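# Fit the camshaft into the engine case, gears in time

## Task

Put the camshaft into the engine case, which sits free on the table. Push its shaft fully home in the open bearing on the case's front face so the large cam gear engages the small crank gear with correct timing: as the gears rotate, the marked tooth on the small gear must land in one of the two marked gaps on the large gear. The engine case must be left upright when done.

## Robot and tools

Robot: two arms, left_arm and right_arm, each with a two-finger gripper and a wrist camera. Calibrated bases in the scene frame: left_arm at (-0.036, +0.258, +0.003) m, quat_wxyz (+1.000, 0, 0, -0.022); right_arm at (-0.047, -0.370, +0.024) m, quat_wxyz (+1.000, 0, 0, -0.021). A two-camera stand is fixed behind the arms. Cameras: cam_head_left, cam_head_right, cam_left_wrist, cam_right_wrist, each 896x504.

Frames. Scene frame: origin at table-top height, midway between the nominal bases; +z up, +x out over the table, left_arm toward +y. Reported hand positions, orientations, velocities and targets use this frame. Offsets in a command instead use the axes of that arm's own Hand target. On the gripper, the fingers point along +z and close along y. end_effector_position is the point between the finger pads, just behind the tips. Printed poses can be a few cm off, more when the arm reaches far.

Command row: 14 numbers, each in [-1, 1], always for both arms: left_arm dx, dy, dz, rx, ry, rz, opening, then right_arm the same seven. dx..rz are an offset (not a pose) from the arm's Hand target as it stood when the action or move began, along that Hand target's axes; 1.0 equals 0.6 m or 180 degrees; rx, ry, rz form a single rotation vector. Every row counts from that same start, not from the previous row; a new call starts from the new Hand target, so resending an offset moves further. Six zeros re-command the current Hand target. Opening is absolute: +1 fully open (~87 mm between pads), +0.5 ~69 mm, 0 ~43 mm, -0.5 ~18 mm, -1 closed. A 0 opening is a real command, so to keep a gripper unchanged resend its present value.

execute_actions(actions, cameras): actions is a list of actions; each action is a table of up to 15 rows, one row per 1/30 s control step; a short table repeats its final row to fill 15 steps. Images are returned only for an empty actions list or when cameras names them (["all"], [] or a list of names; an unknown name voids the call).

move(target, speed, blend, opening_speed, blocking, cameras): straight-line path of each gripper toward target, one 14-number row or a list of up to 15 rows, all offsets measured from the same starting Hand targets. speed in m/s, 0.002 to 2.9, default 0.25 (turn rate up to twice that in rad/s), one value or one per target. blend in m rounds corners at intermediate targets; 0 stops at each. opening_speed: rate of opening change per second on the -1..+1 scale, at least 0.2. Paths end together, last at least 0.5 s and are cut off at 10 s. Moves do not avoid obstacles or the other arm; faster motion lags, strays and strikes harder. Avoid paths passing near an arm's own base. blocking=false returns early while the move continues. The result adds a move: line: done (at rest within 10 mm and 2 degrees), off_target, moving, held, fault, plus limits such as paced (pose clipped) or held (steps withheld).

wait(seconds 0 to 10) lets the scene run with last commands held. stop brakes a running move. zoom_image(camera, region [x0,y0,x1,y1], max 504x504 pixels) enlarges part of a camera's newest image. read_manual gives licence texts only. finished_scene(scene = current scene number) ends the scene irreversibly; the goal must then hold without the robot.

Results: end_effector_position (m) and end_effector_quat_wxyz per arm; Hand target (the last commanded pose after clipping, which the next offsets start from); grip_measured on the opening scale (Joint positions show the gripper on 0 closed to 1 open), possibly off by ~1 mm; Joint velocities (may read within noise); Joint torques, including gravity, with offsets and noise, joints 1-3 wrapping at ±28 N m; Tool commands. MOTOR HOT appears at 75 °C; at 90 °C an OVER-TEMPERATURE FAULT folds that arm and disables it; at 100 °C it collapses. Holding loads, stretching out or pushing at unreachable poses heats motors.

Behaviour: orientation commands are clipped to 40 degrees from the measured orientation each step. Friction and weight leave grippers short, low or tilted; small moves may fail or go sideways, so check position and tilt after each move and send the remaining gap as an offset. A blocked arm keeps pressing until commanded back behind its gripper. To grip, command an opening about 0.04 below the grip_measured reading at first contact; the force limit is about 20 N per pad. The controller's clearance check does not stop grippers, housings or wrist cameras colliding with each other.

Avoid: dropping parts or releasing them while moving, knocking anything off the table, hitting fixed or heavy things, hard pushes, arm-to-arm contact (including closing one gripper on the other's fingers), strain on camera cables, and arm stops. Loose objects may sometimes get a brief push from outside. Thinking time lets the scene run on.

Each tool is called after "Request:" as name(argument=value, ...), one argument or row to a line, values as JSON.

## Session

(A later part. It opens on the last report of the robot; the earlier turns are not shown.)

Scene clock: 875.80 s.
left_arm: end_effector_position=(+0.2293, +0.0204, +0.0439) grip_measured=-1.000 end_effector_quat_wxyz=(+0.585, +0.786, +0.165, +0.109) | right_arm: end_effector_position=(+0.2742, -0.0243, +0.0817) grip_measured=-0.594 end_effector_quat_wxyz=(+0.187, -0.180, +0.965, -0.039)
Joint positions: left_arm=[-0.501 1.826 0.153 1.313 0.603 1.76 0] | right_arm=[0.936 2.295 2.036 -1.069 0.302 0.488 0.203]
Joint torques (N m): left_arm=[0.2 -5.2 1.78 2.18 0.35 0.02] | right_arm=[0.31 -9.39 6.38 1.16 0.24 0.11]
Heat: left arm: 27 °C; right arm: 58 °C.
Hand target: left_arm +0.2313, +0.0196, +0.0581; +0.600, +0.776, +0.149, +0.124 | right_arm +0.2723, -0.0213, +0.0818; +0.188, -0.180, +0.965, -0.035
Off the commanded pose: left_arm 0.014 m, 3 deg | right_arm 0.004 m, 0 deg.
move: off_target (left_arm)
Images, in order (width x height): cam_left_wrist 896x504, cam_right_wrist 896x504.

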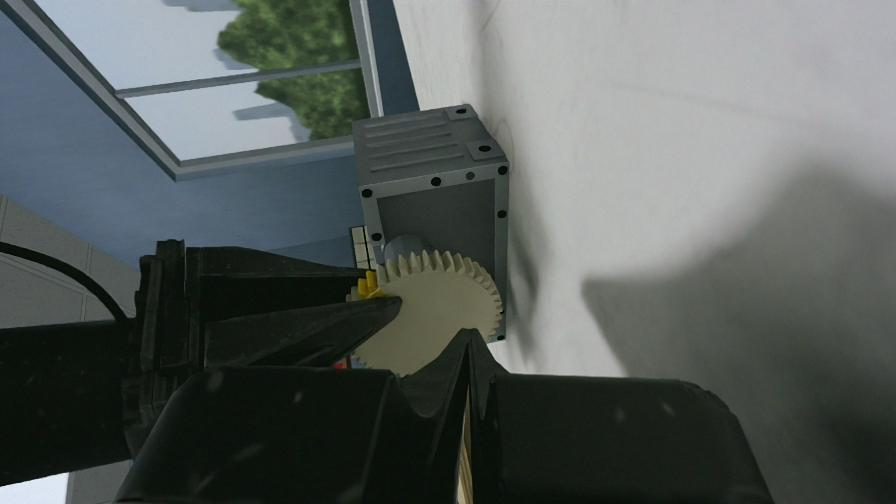

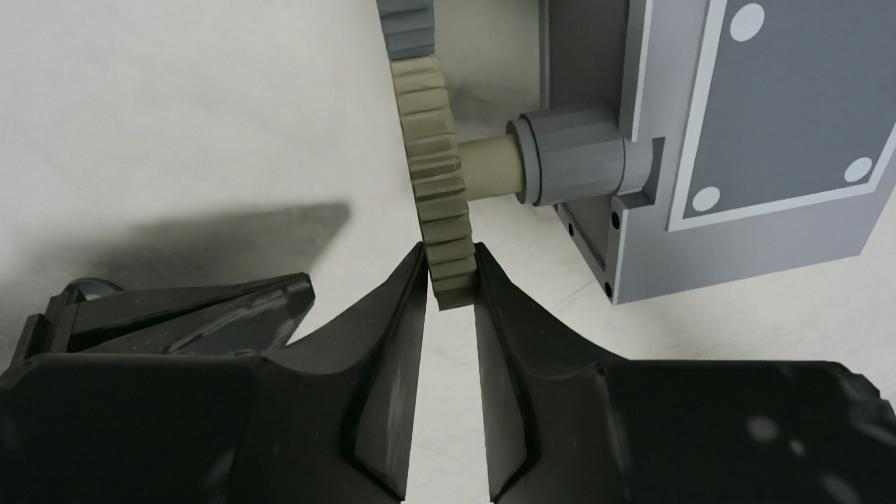

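Request:
move(
  target=[
    [0,0,0,0,0,0,-1,0,0,0,0,0,0,-0.3],
    [0,0,0,0,0,0,-1,0,0,-0.167,0,0,0,-0.3],
    [0,0,0,0,0,0,-1,-0.025,-0.164,-0.16,-0.051,0.084,-0.03,-0.3],
    [0,0,0,0,0,0,-1,-0.025,-0.164,-0.115,-0.051,0.084,-0.03,1],
  ],
  speed=0.12,
  blend=[0,0.01,0,0],
  cameras=["all"],
)

Scene clock: 906.30 s.
left_arm: end_effector_position=(+0.2292, +0.0203, +0.0439) grip_measured=-1.000 end_effector_quat_wxyz=(+0.586, +0.786, +0.164, +0.109) | right_arm: end_effector_position=(+0.2868, -0.1068, +0.1545) grip_measured=+0.981 end_effector_quat_wxyz=(+0.044, -0.234, +0.971, +0.007)
Joint positions: left_arm=[-0.501 1.826 0.153 1.313 0.604 1.76 0] | right_arm=[0.702 2.352 2.441 -1.574 0.024 0.186 0.991]
Joint torques (N m): left_arm=[0.18 -5.19 1.76 2.18 0.35 0.02] | right_arm=[-1.03 -9.59 8.79 0.75 0.05 -0.05]
Heat: left arm: 31 °C; right arm: 57 °C.
Hand target: left_arm +0.2313, +0.0196, +0.0581; +0.600, +0.776, +0.149, +0.124 | right_arm +0.2924, -0.1076, +0.1642; +0.042, -0.234, +0.971, +0.010
Off the commanded pose: left_arm 0.014 m, 3 deg | right_arm 0.011 m, 0 deg.
joint sent to its limit (right arm) — joint 4 (wrist pitch), lower limit. The joint targets still meet the commanded pose.
move: off_target (left_arm, right_arm); target 4's new opening was sent with right_arm's hand 0.011 m and 0 deg from that target

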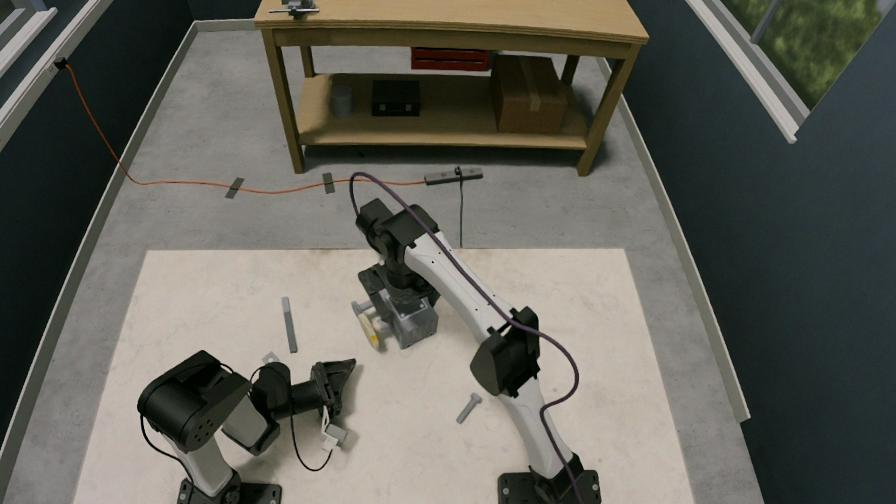

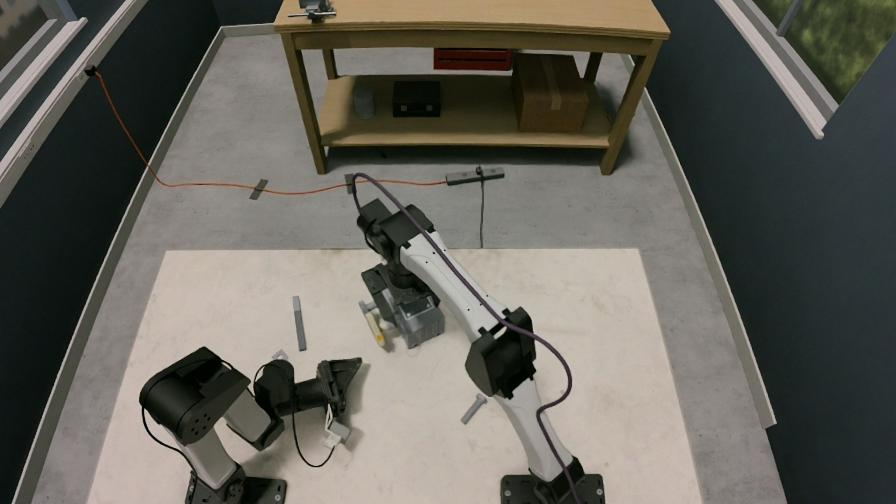

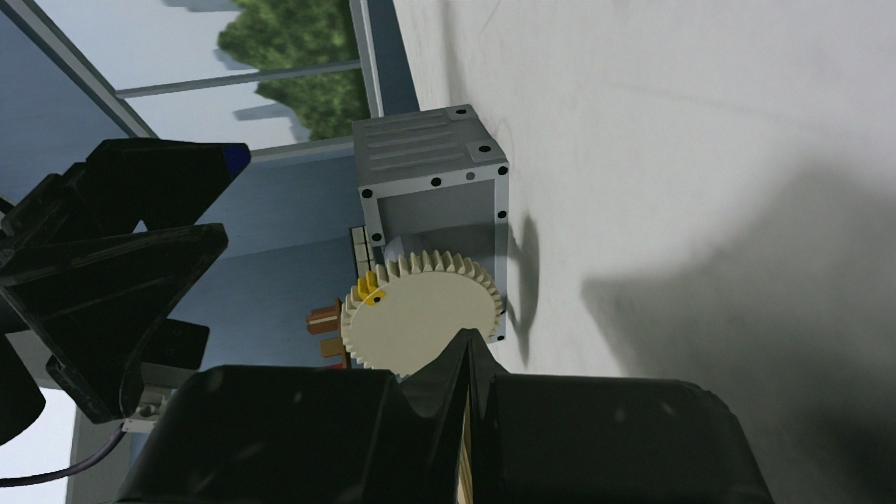

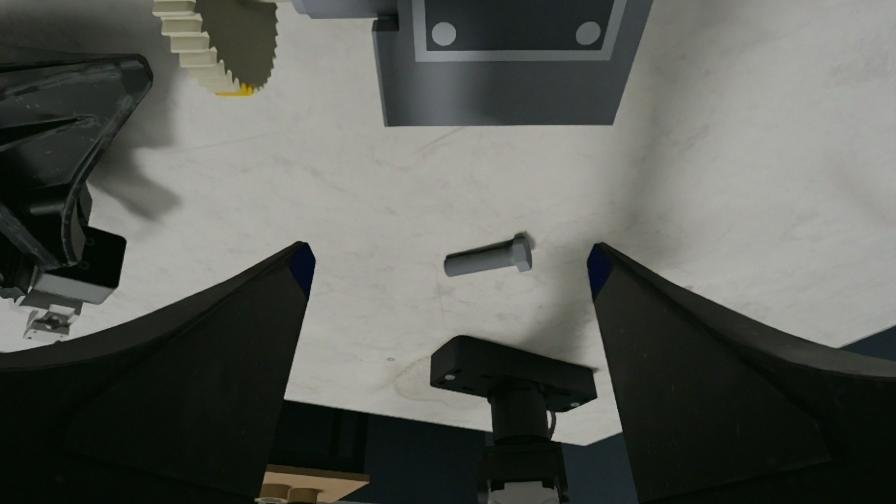

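Request:
move(
  target=[0,0,0,0,0,0,-1,-0.048,0.074,0,0.03,0.013,0.4985,0.3],
  speed=0.2,
  cameras=["all"],
)

Scene clock: 932.07 s.
left_arm: end_effector_position=(+0.2292, +0.0203, +0.0439) grip_measured=-1.000 end_effector_quat_wxyz=(+0.586, +0.786, +0.164, +0.109) | right_arm: end_effector_position=(+0.3043, -0.0574, +0.1509) grip_measured=+0.300 end_effector_quat_wxyz=(+0.027, +0.522, +0.853, +0.022)
Joint positions: left_arm=[-0.501 1.826 0.153 1.313 0.604 1.76 0] | right_arm=[0.696 2.352 2.417 -1.575 0.035 1.751 0.65]
Joint torques (N m): left_arm=[0.17 -5.22 1.77 2.19 0.35 0.02] | right_arm=[0.61 -12.05 4.85 0.6 0.07 0.19]
Heat: left arm: 32 °C; right arm: 58 °C.
Hand target: left_arm +0.2313, +0.0196, +0.0581; +0.600, +0.776, +0.149, +0.124 | right_arm +0.2977, -0.0551, +0.1667; +0.015, +0.521, +0.853, -0.009
Off the commanded pose: left_arm 0.014 m, 3 deg | right_arm 0.017 m, 4 deg.
joint sent to its limit (right arm) — joint 4 (wrist pitch), lower limit. The joint targets are off in orientation, not in position.
move: off_target (left_arm, right_arm)

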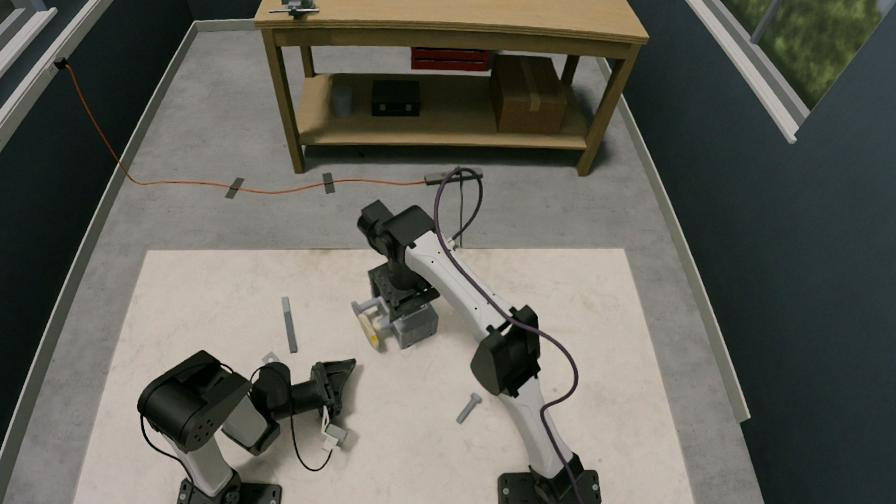

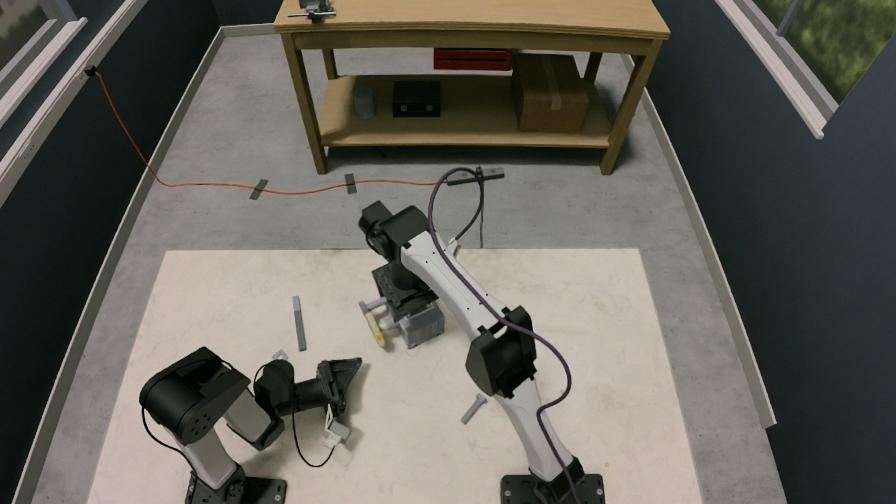

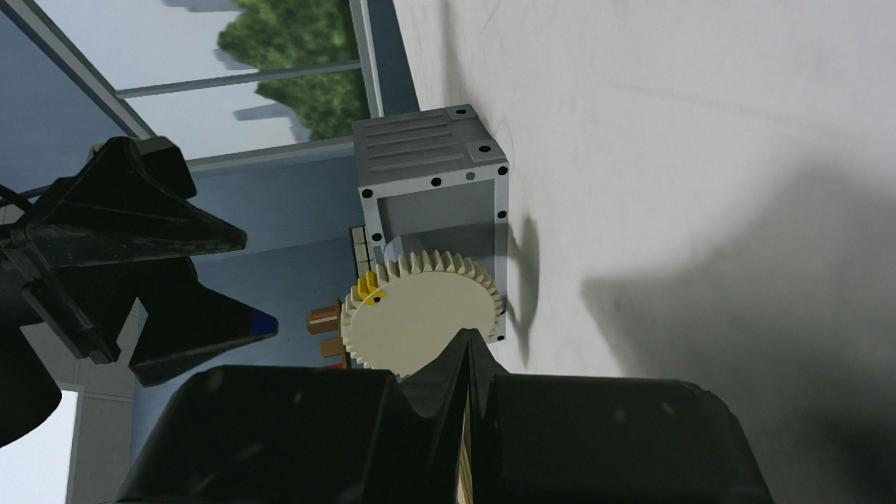

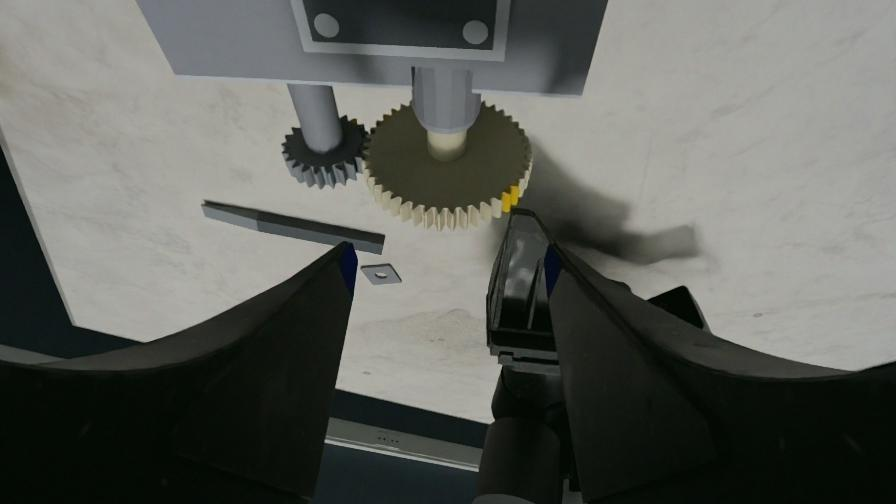

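Request:
move(
  target=[0,0,0,0,0,0,-1,0.019,0.014,0.074,0,0,0.02,0],
  speed=0.1,
  cameras=["cam_left_wrist","cam_right_wrist"],
)

Scene clock: 949.13 s.
left_arm: end_effector_position=(+0.2292, +0.0203, +0.0439) grip_measured=-1.000 end_effector_quat_wxyz=(+0.586, +0.786, +0.164, +0.109) | right_arm: end_effector_position=(+0.2995, -0.0482, +0.1123) grip_measured=+0.000 end_effector_quat_wxyz=(+0.013, +0.545, +0.838, -0.018)
Joint positions: left_arm=[-0.501 1.826 0.153 1.313 0.604 1.76 0] | right_arm=[0.719 2.438 2.417 -1.575 0.035 1.83 0.5]
Joint torques (N m): left_arm=[0.17 -5.22 1.76 2.19 0.35 0.02] | right_arm=[0.44 -9.87 8.47 0.4 0.18 0.21]
Heat: left arm: 33 °C; right arm: 62 °C.
Hand target: left_arm +0.2313, +0.0196, +0.0581; +0.600, +0.776, +0.149, +0.124 | right_arm +0.3007, -0.0425, +0.1219; +0.015, +0.548, +0.837, -0.008
Off the commanded pose: left_arm 0.014 m, 3 deg | right_arm 0.011 m, 1 deg.
joint sent to its limit (right arm) — joint 4 (wrist pitch), lower limit. The joint targets still meet the commanded pose.
move: off_target (left_arm, right_arm)
Images, in order (width x height): cam_left_wrist 896x504, cam_right_wrist 896x504.

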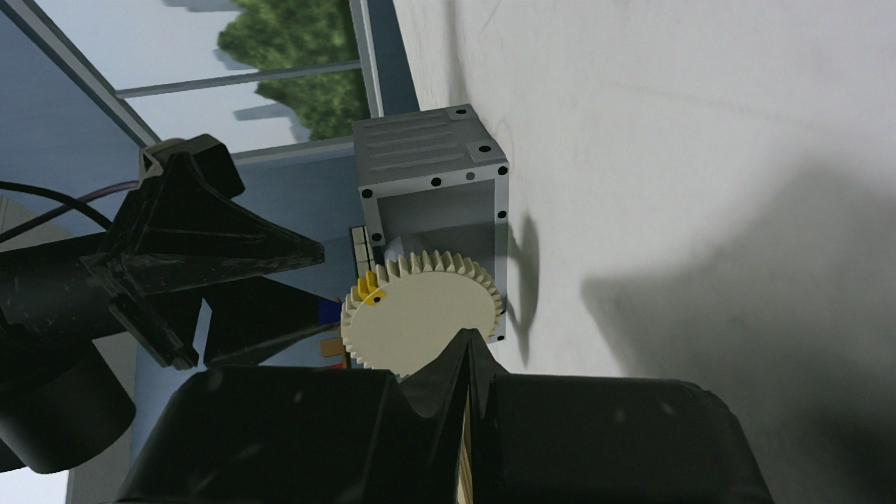

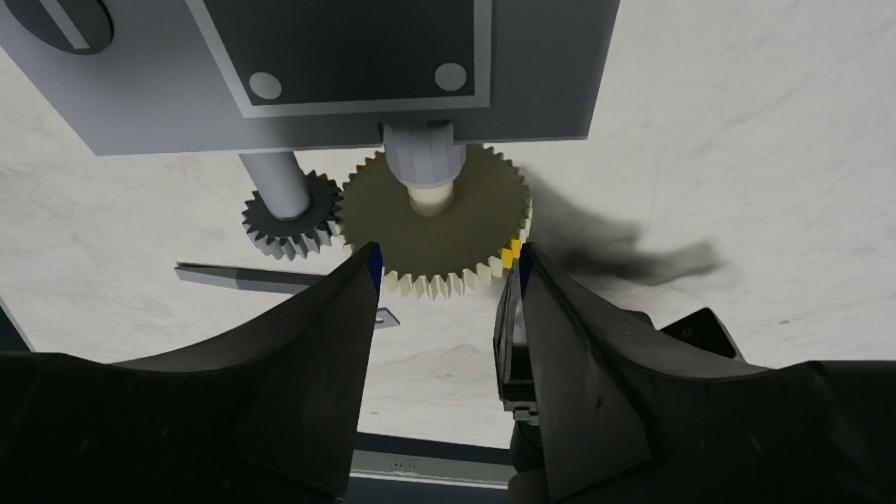

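Request:
move(
  target=[0,0,0,0,0,0,-1,0.0167,0.0143,0.055,0,0,-0.007,0],
  speed=0.1,
  cameras=["cam_left_wrist","cam_right_wrist"],
)

Scene clock: 961.37 s.
left_arm: end_effector_position=(+0.2292, +0.0203, +0.0439) grip_measured=-1.000 end_effector_quat_wxyz=(+0.586, +0.786, +0.164, +0.109) | right_arm: end_effector_position=(+0.3056, -0.0357, +0.0888) grip_measured=+0.000 end_effector_quat_wxyz=(+0.014, +0.540, +0.842, -0.014)
Joint positions: left_arm=[-0.501 1.826 0.153 1.313 0.604 1.76 0] | right_arm=[0.731 2.49 2.417 -1.515 0.035 1.831 0.5]
Joint torques (N m): left_arm=[0.18 -5.23 1.8 2.18 0.34 0.02] | right_arm=[0.44 -9.84 5.71 0.63 0.15 0.11]
Heat: left arm: 33 °C; right arm: 59 °C.
Hand target: left_arm +0.2313, +0.0196, +0.0581; +0.600, +0.776, +0.149, +0.124 | right_arm +0.3051, -0.0309, +0.0887; +0.015, +0.539, +0.842, -0.008
Off the commanded pose: left_arm 0.014 m, 3 deg | right_arm 0.005 m, 1 deg.
move: off_target (left_arm)
Images, in order (width x height): cam_left_wrist 896x504, cam_right_wrist 896x504.

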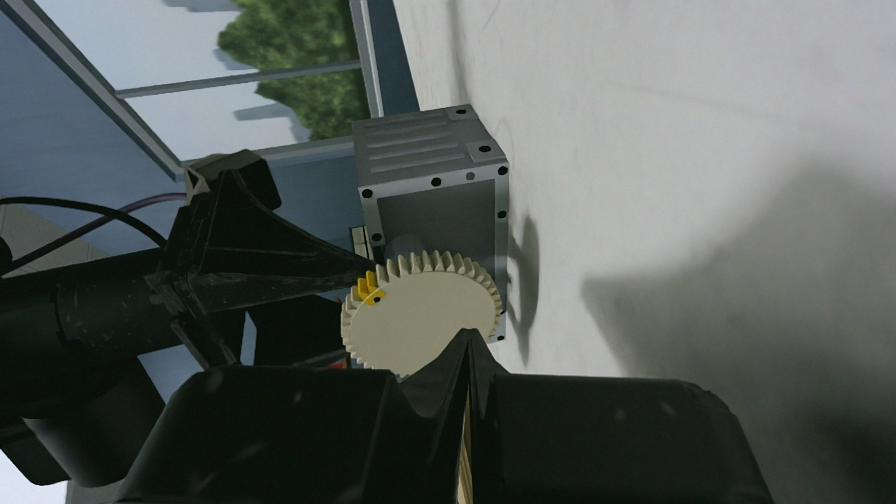

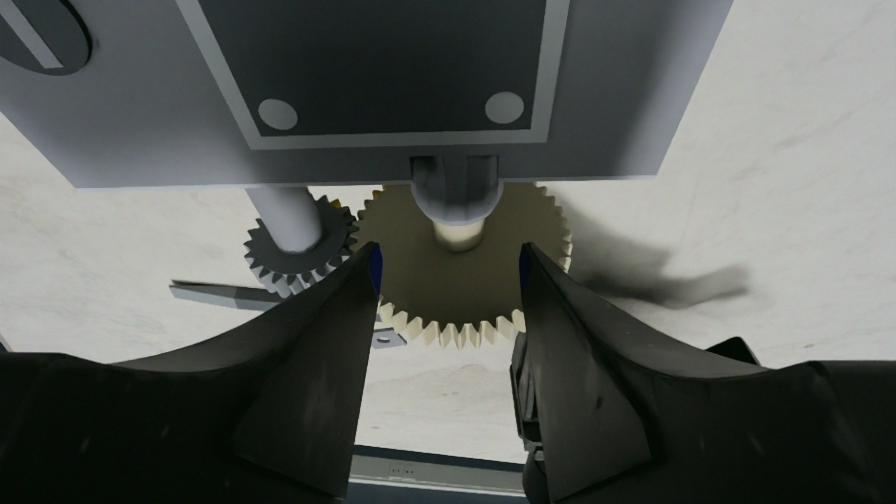

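Request:
move(
  target=[0,0,0,0,0,0,-1,0.01,0.004,0.034,0,0,0,0],
  speed=0.06,
  cameras=["cam_left_wrist","cam_right_wrist"],
)

Scene clock: 974.37 s.
left_arm: end_effector_position=(+0.2292, +0.0203, +0.0439) grip_measured=-1.000 end_effector_quat_wxyz=(+0.586, +0.786, +0.164, +0.109) | right_arm: end_effector_position=(+0.3085, -0.0301, +0.0716) grip_measured=+0.000 end_effector_quat_wxyz=(+0.016, +0.538, +0.843, -0.009)
Joint positions: left_arm=[-0.501 1.826 0.153 1.313 0.604 1.76 0] | right_arm=[0.736 2.497 2.36 -1.441 0.035 1.831 0.5]
Joint torques (N m): left_arm=[0.18 -5.2 1.76 2.19 0.34 0.03] | right_arm=[0.84 -9.74 5.01 0.67 0.16 0.21]
Heat: left arm: 34 °C; right arm: 56 °C.
Hand target: left_arm +0.2313, +0.0196, +0.0581; +0.600, +0.776, +0.149, +0.124 | right_arm +0.3051, -0.0249, +0.0681; +0.015, +0.538, +0.842, -0.008
Off the commanded pose: left_arm 0.014 m, 3 deg | right_arm 0.007 m, 0 deg.
move: off_target (left_arm)
Images, in order (width x height): cam_left_wrist 896x504, cam_right_wrist 896x504.

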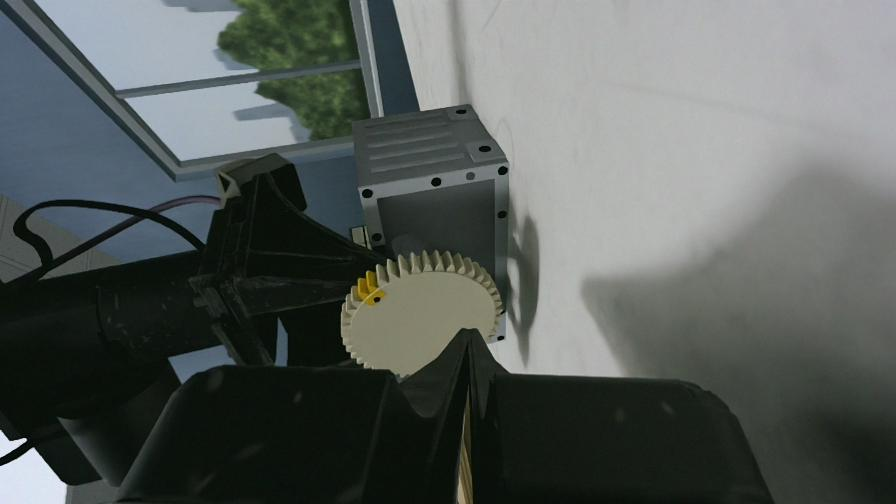

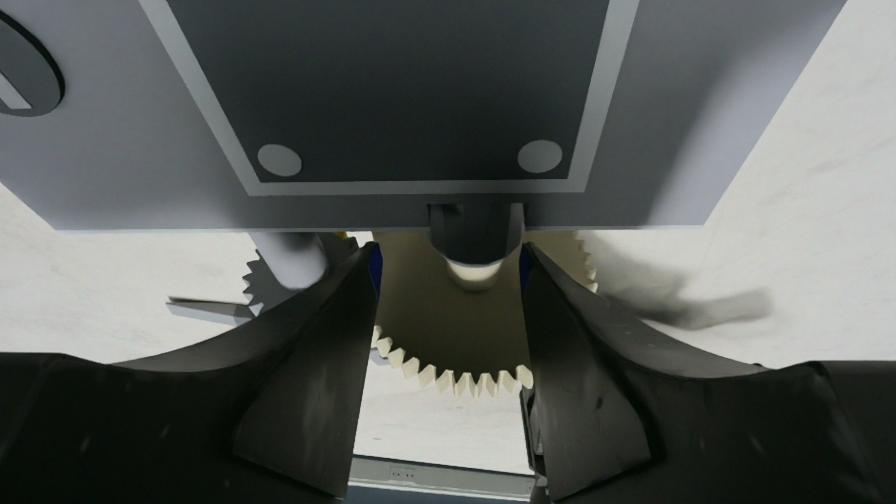

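Request:
move(
  target=[0,0,0,0,0,0,-1,0,-0.0135,0.006,0,0,0,0],
  speed=0.06,
  cameras=["cam_left_wrist","cam_right_wrist"],
)

Request:
zoom_image(
  camera="cam_left_wrist",
  region=[300, 150, 540, 380],
)

Scene clock: 982.23 s.
left_arm: end_effector_position=(+0.2292, +0.0203, +0.0439) grip_measured=-1.000 end_effector_quat_wxyz=(+0.586, +0.786, +0.164, +0.109) | right_arm: end_effector_position=(+0.2973, -0.0331, +0.0502) grip_measured=+0.000 end_effector_quat_wxyz=(+0.009, +0.534, +0.845, -0.026)
Joint positions: left_arm=[-0.501 1.826 0.153 1.313 0.604 1.76 0] | right_arm=[0.745 2.485 2.253 -1.384 0.032 1.832 0.5]
Joint torques (N m): left_arm=[0.18 -5.2 1.74 2.18 0.34 0.02] | right_arm=[0.5 -12.67 4.6 0.6 0.18 0.23]
Heat: left arm: 34 °C; right arm: 56 °C.
Hand target: left_arm +0.2313, +0.0196, +0.0581; +0.600, +0.776, +0.149, +0.124 | right_arm +0.2978, -0.0284, +0.0645; +0.015, +0.538, +0.843, -0.008
Off the commanded pose: left_arm 0.014 m, 3 deg | right_arm 0.015 m, 2 deg.
move: off_target (left_arm, right_arm)
Images, in order (width x height): cam_left_wrist 896x504, cam_right_wrist 896x504.

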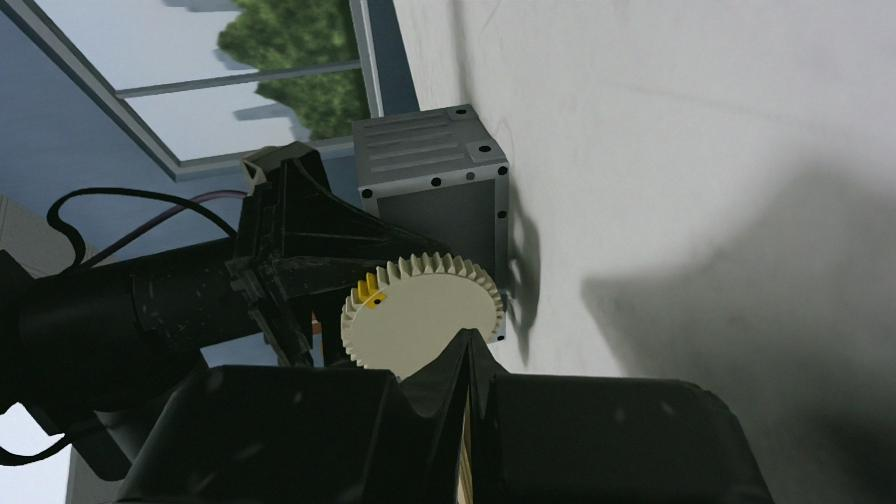

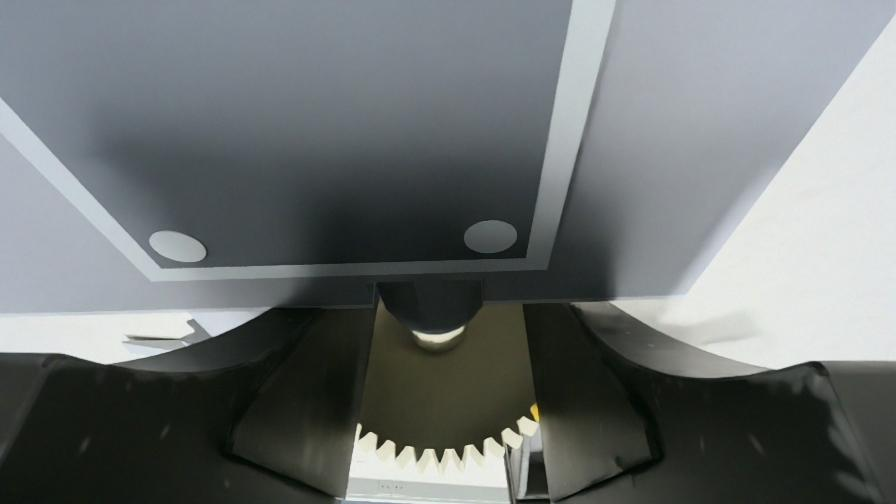

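Scaled by 2.100 from the camera's 896x504 image, which has a finer 1280x720 frame.

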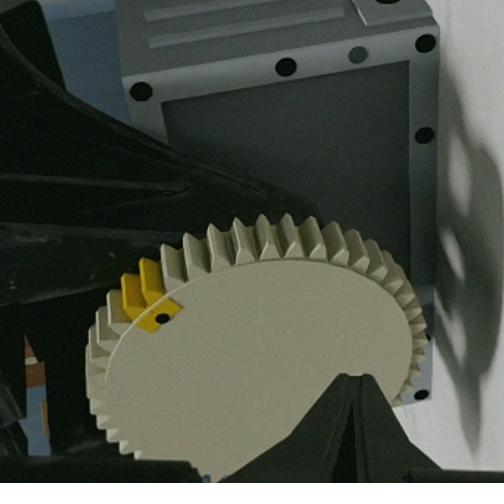

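Request:
move(
  target=[0,0,0,0,0,0,-1,0,0.006,0,0,0,0,-1],
  speed=0.06,
  opening_speed=0.5,
  cameras=["cam_left_wrist","cam_right_wrist"],
)

Scene clock: 990.77 s.
left_arm: end_effector_position=(+0.2292, +0.0203, +0.0439) grip_measured=-1.000 end_effector_quat_wxyz=(+0.586, +0.786, +0.164, +0.109) | right_arm: end_effector_position=(+0.2997, -0.0310, +0.0502) grip_measured=-0.320 end_effector_quat_wxyz=(+0.010, +0.535, +0.844, -0.021)
Joint positions: left_arm=[-0.501 1.826 0.153 1.313 0.604 1.76 0] | right_arm=[0.745 2.485 2.253 -1.372 0.032 1.834 0.34]
Joint torques (N m): left_arm=[0.18 -5.2 1.76 2.19 0.34 0.02] | right_arm=[0.34 -11.23 7.88 0.33 0.16 0.18]
Heat: left arm: 34 °C; right arm: 57 °C.
Hand target: left_arm +0.2313, +0.0196, +0.0581; +0.600, +0.776, +0.149, +0.124 | right_arm +0.3011, -0.0268, +0.0645; +0.015, +0.538, +0.843, -0.008
Off the commanded pose: left_arm 0.014 m, 3 deg | right_arm 0.015 m, 2 deg.
move: off_target (left_arm, right_arm)
Images, in order (width x height): cam_left_wrist 896x504, cam_right_wrist 896x504.

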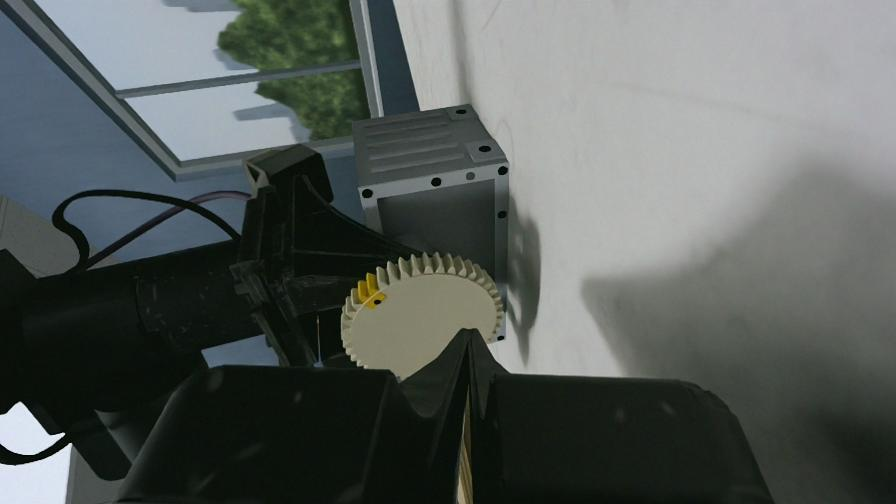

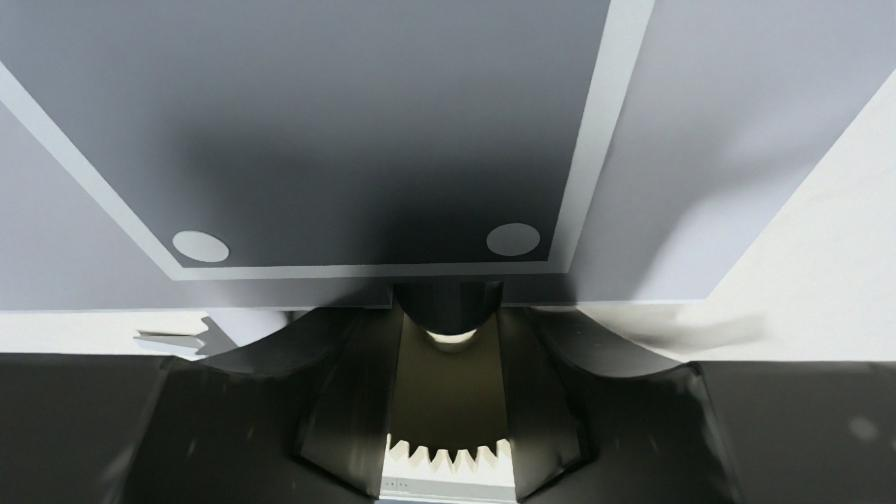

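Request:
move(
  target=[
    [0.03,0.0013,-0.06,-0.0857,-0.019,-0.339,-1,0,0,0,0,0,0,-1],
    [0.078,0.0013,-0.03,-0.0857,-0.019,-0.339,1,0,0,0,0,0,0,-1],
  ],
  speed=0.15,
  cameras=["all"],
)

Scene clock: 1025.97 s.
left_arm: end_effector_position=(+0.2621, +0.0544, +0.0526) grip_measured=+0.982 end_effector_quat_wxyz=(+0.636, +0.530, +0.521, -0.208) | right_arm: end_effector_position=(+0.2997, -0.0310, +0.0502) grip_measured=-0.320 end_effector_quat_wxyz=(+0.010, +0.535, +0.844, -0.021)
Joint positions: left_arm=[-0.239 1.877 0.229 1.494 0.822 0.592 0.991] | right_arm=[0.745 2.485 2.253 -1.372 0.032 1.834 0.34]
Joint torques (N m): left_arm=[0.08 -3.3 3.08 2.41 0.24 -0.09] | right_arm=[0.24 -11.34 7.87 0.34 0.19 0.2]
Heat: left arm: 35 °C; right arm: 57 °C.
Hand target: left_arm +0.2680, +0.0534, +0.0640; +0.678, +0.513, +0.487, -0.201 | right_arm +0.3011, -0.0268, +0.0645; +0.015, +0.538, +0.843, -0.008
Off the commanded pose: left_arm 0.013 m, 7 deg | right_arm 0.015 m, 2 deg.
joint sent to its limit (left arm) — joint 4 (wrist pitch), upper limit. The joint targets are off in orientation, not in position.
move: off_target (left_arm, right_arm); target 2's new opening was sent with left_arm's hand 0.013 m and 7 deg from that target

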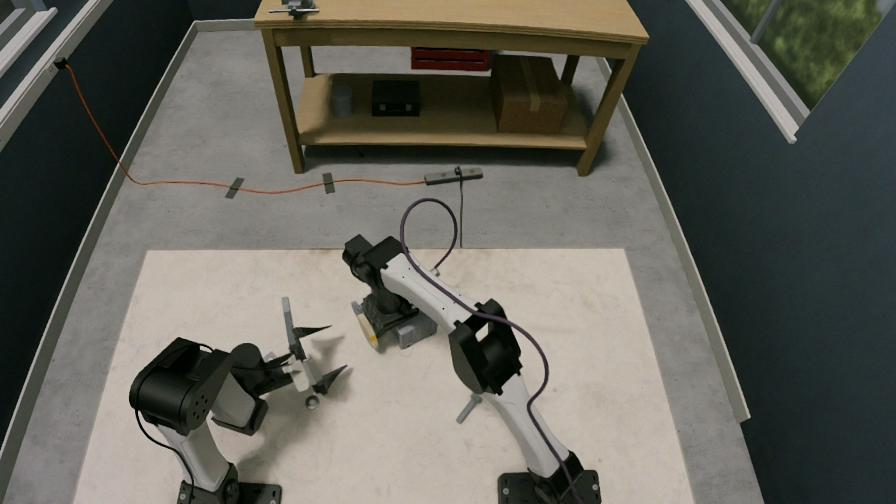

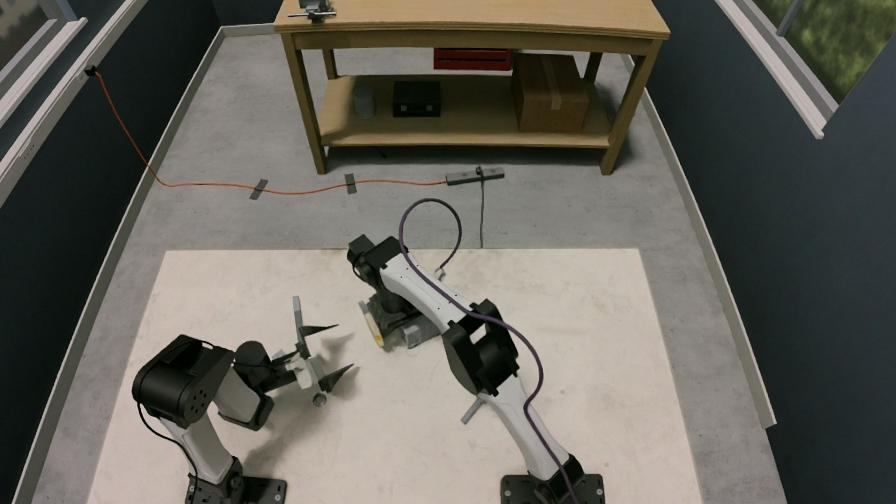

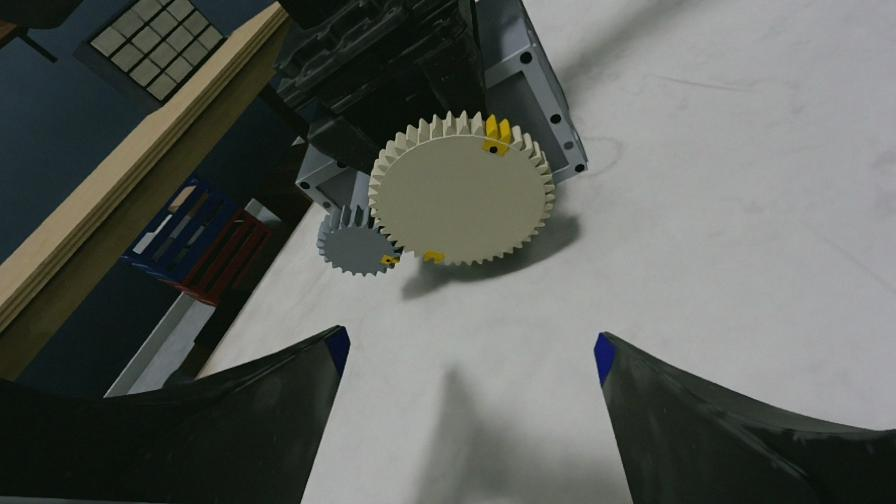

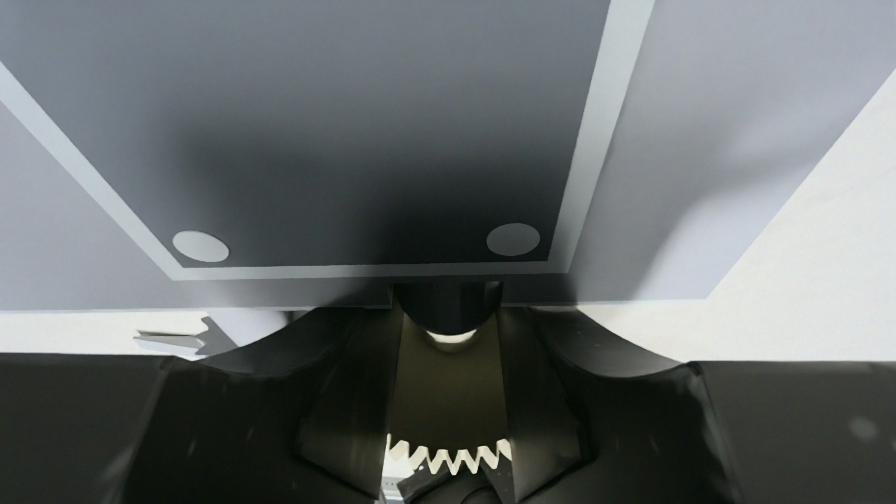

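Request:
zoom_image(
  camera="cam_left_wrist",
  region=[310, 190, 460, 290],
)

Request:
zoom_image(
  camera="cam_left_wrist",
  region=[350, 225, 450, 285],
)

Scaled by 3.360 from the camera's 896x504 image, which has a finer 1280x720 frame.

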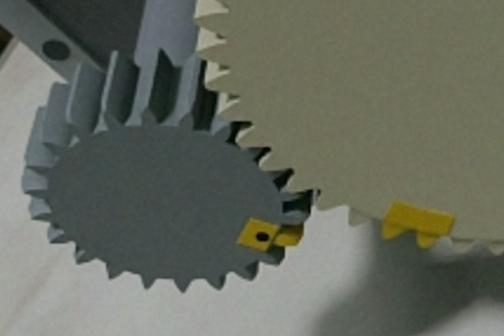

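Scaled by 5.040 from the camera's 896x504 image, which has a finer 1280x720 frame.

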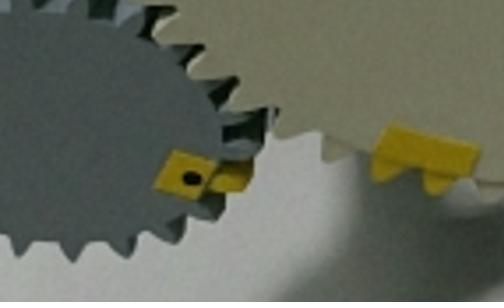

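Request:
move(
  target=[0,0.007,0.075,0,0,0,1,0,0,0,0,0,0,-1],
  speed=0.08,
  cameras=["cam_left_wrist"],
)

Scene clock: 1048.70 s.
left_arm: end_effector_position=(+0.2857, +0.0186, +0.0544) grip_measured=+0.982 end_effector_quat_wxyz=(+0.645, +0.527, +0.513, -0.210) | right_arm: end_effector_position=(+0.2997, -0.0310, +0.0502) grip_measured=-0.320 end_effector_quat_wxyz=(+0.010, +0.535, +0.844, -0.021)
Joint positions: left_arm=[-0.347 1.964 0.362 1.494 0.72 0.555 0.991] | right_arm=[0.745 2.485 2.253 -1.372 0.032 1.834 0.34]
Joint torques (N m): left_arm=[-0.98 -4.01 3.48 2.45 -0.01 -0.08] | right_arm=[0.29 -11.25 7.87 0.32 0.18 0.19]
Heat: left arm: 36 °C; right arm: 58 °C.
Hand target: left_arm +0.2916, +0.0148, +0.0661; +0.678, +0.513, +0.487, -0.201 | right_arm +0.3011, -0.0268, +0.0645; +0.015, +0.538, +0.843, -0.008
Off the commanded pose: left_arm 0.014 m, 5 deg | right_arm 0.015 m, 2 deg.
joint sent to its limit (left arm) — joint 4 (wrist pitch), upper limit. The joint targets still meet the commanded pose.
move: off_target (left_arm, right_arm)
Images, in order (width x height): cam_left_wrist 896x504.

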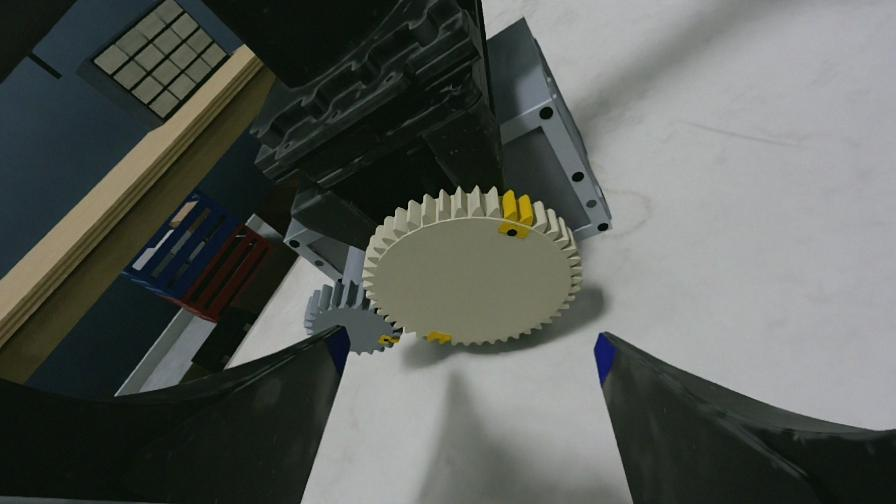

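Request:
move(
  target=[-0.037,0,-0.005,0,0,0,1,0,0,0,0,0,0,-1],
  speed=0.08,
  cameras=["cam_left_wrist"],
)

Scene clock: 1066.17 s.
left_arm: end_effector_position=(+0.2782, +0.0147, +0.0648) grip_measured=+0.982 end_effector_quat_wxyz=(+0.650, +0.520, +0.512, -0.212) | right_arm: end_effector_position=(+0.2997, -0.0310, +0.0502) grip_measured=-0.320 end_effector_quat_wxyz=(+0.010, +0.535, +0.844, -0.021)
Joint positions: left_arm=[-0.374 1.914 0.335 1.494 0.689 0.53 0.991] | right_arm=[0.745 2.485 2.253 -1.372 0.032 1.834 0.34]
Joint torques (N m): left_arm=[-0.96 -6.42 2.15 2.46 -0.01 -0.07] | right_arm=[0.28 -11.33 7.82 0.32 0.19 0.19]
Heat: left arm: 37 °C; right arm: 58 °C.
Hand target: left_arm +0.2804, +0.0126, +0.0854; +0.678, +0.513, +0.487, -0.201 | right_arm +0.3011, -0.0268, +0.0645; +0.015, +0.538, +0.843, -0.008
Off the commanded pose: left_arm 0.021 m, 5 deg | right_arm 0.015 m, 2 deg.
joint sent to its limit (left arm) — joint 4 (wrist pitch), upper limit. The joint targets still meet the commanded pose.
move: off_target (left_arm, right_arm)
Images, in order (width x height): cam_left_wrist 896x504.

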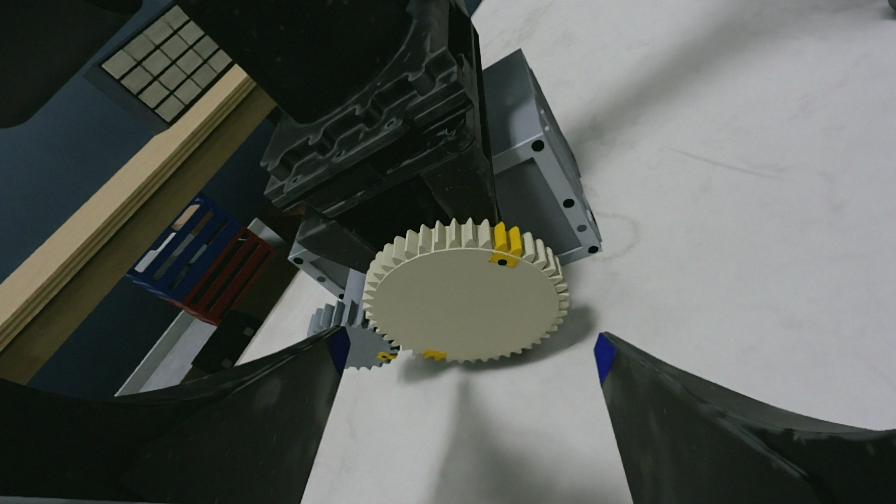

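Request:
move(
  target=[-0.022,0,-0.004,0,0,0.055,1,0,0,0,0,0,0,-1],
  speed=0.08,
  cameras=["cam_left_wrist"],
)

Scene clock: 1082.43 s.
left_arm: end_effector_position=(+0.2725, +0.0131, +0.0803) grip_measured=+0.982 end_effector_quat_wxyz=(+0.673, +0.557, +0.462, -0.156) | right_arm: end_effector_position=(+0.2997, -0.0310, +0.0502) grip_measured=-0.320 end_effector_quat_wxyz=(+0.010, +0.535, +0.844, -0.021)
Joint positions: left_arm=[-0.409 1.852 0.298 1.494 0.652 0.686 0.991] | right_arm=[0.745 2.485 2.253 -1.372 0.032 1.834 0.34]
Joint torques (N m): left_arm=[-1.03 -6.06 2.28 2.25 -0.03 0.04] | right_arm=[0.35 -11.19 7.88 0.33 0.18 0.22]
Heat: left arm: 37 °C; right arm: 58 °C.
Hand target: left_arm +0.2734, +0.0117, +0.0968; +0.693, +0.553, +0.441, -0.142 | right_arm +0.3011, -0.0268, +0.0645; +0.015, +0.538, +0.843, -0.008
Off the commanded pose: left_arm 0.017 m, 4 deg | right_arm 0.015 m, 2 deg.
move: off_target (left_arm, right_arm)
Images, in order (width x height): cam_left_wrist 896x504.

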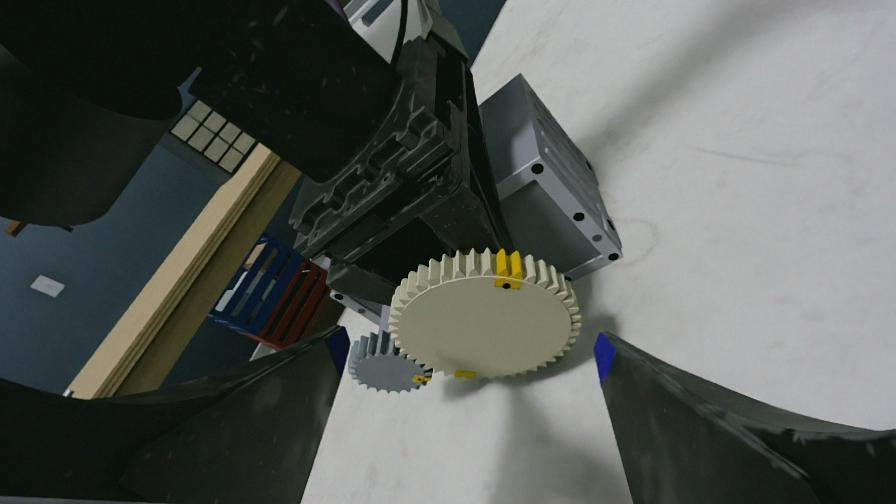

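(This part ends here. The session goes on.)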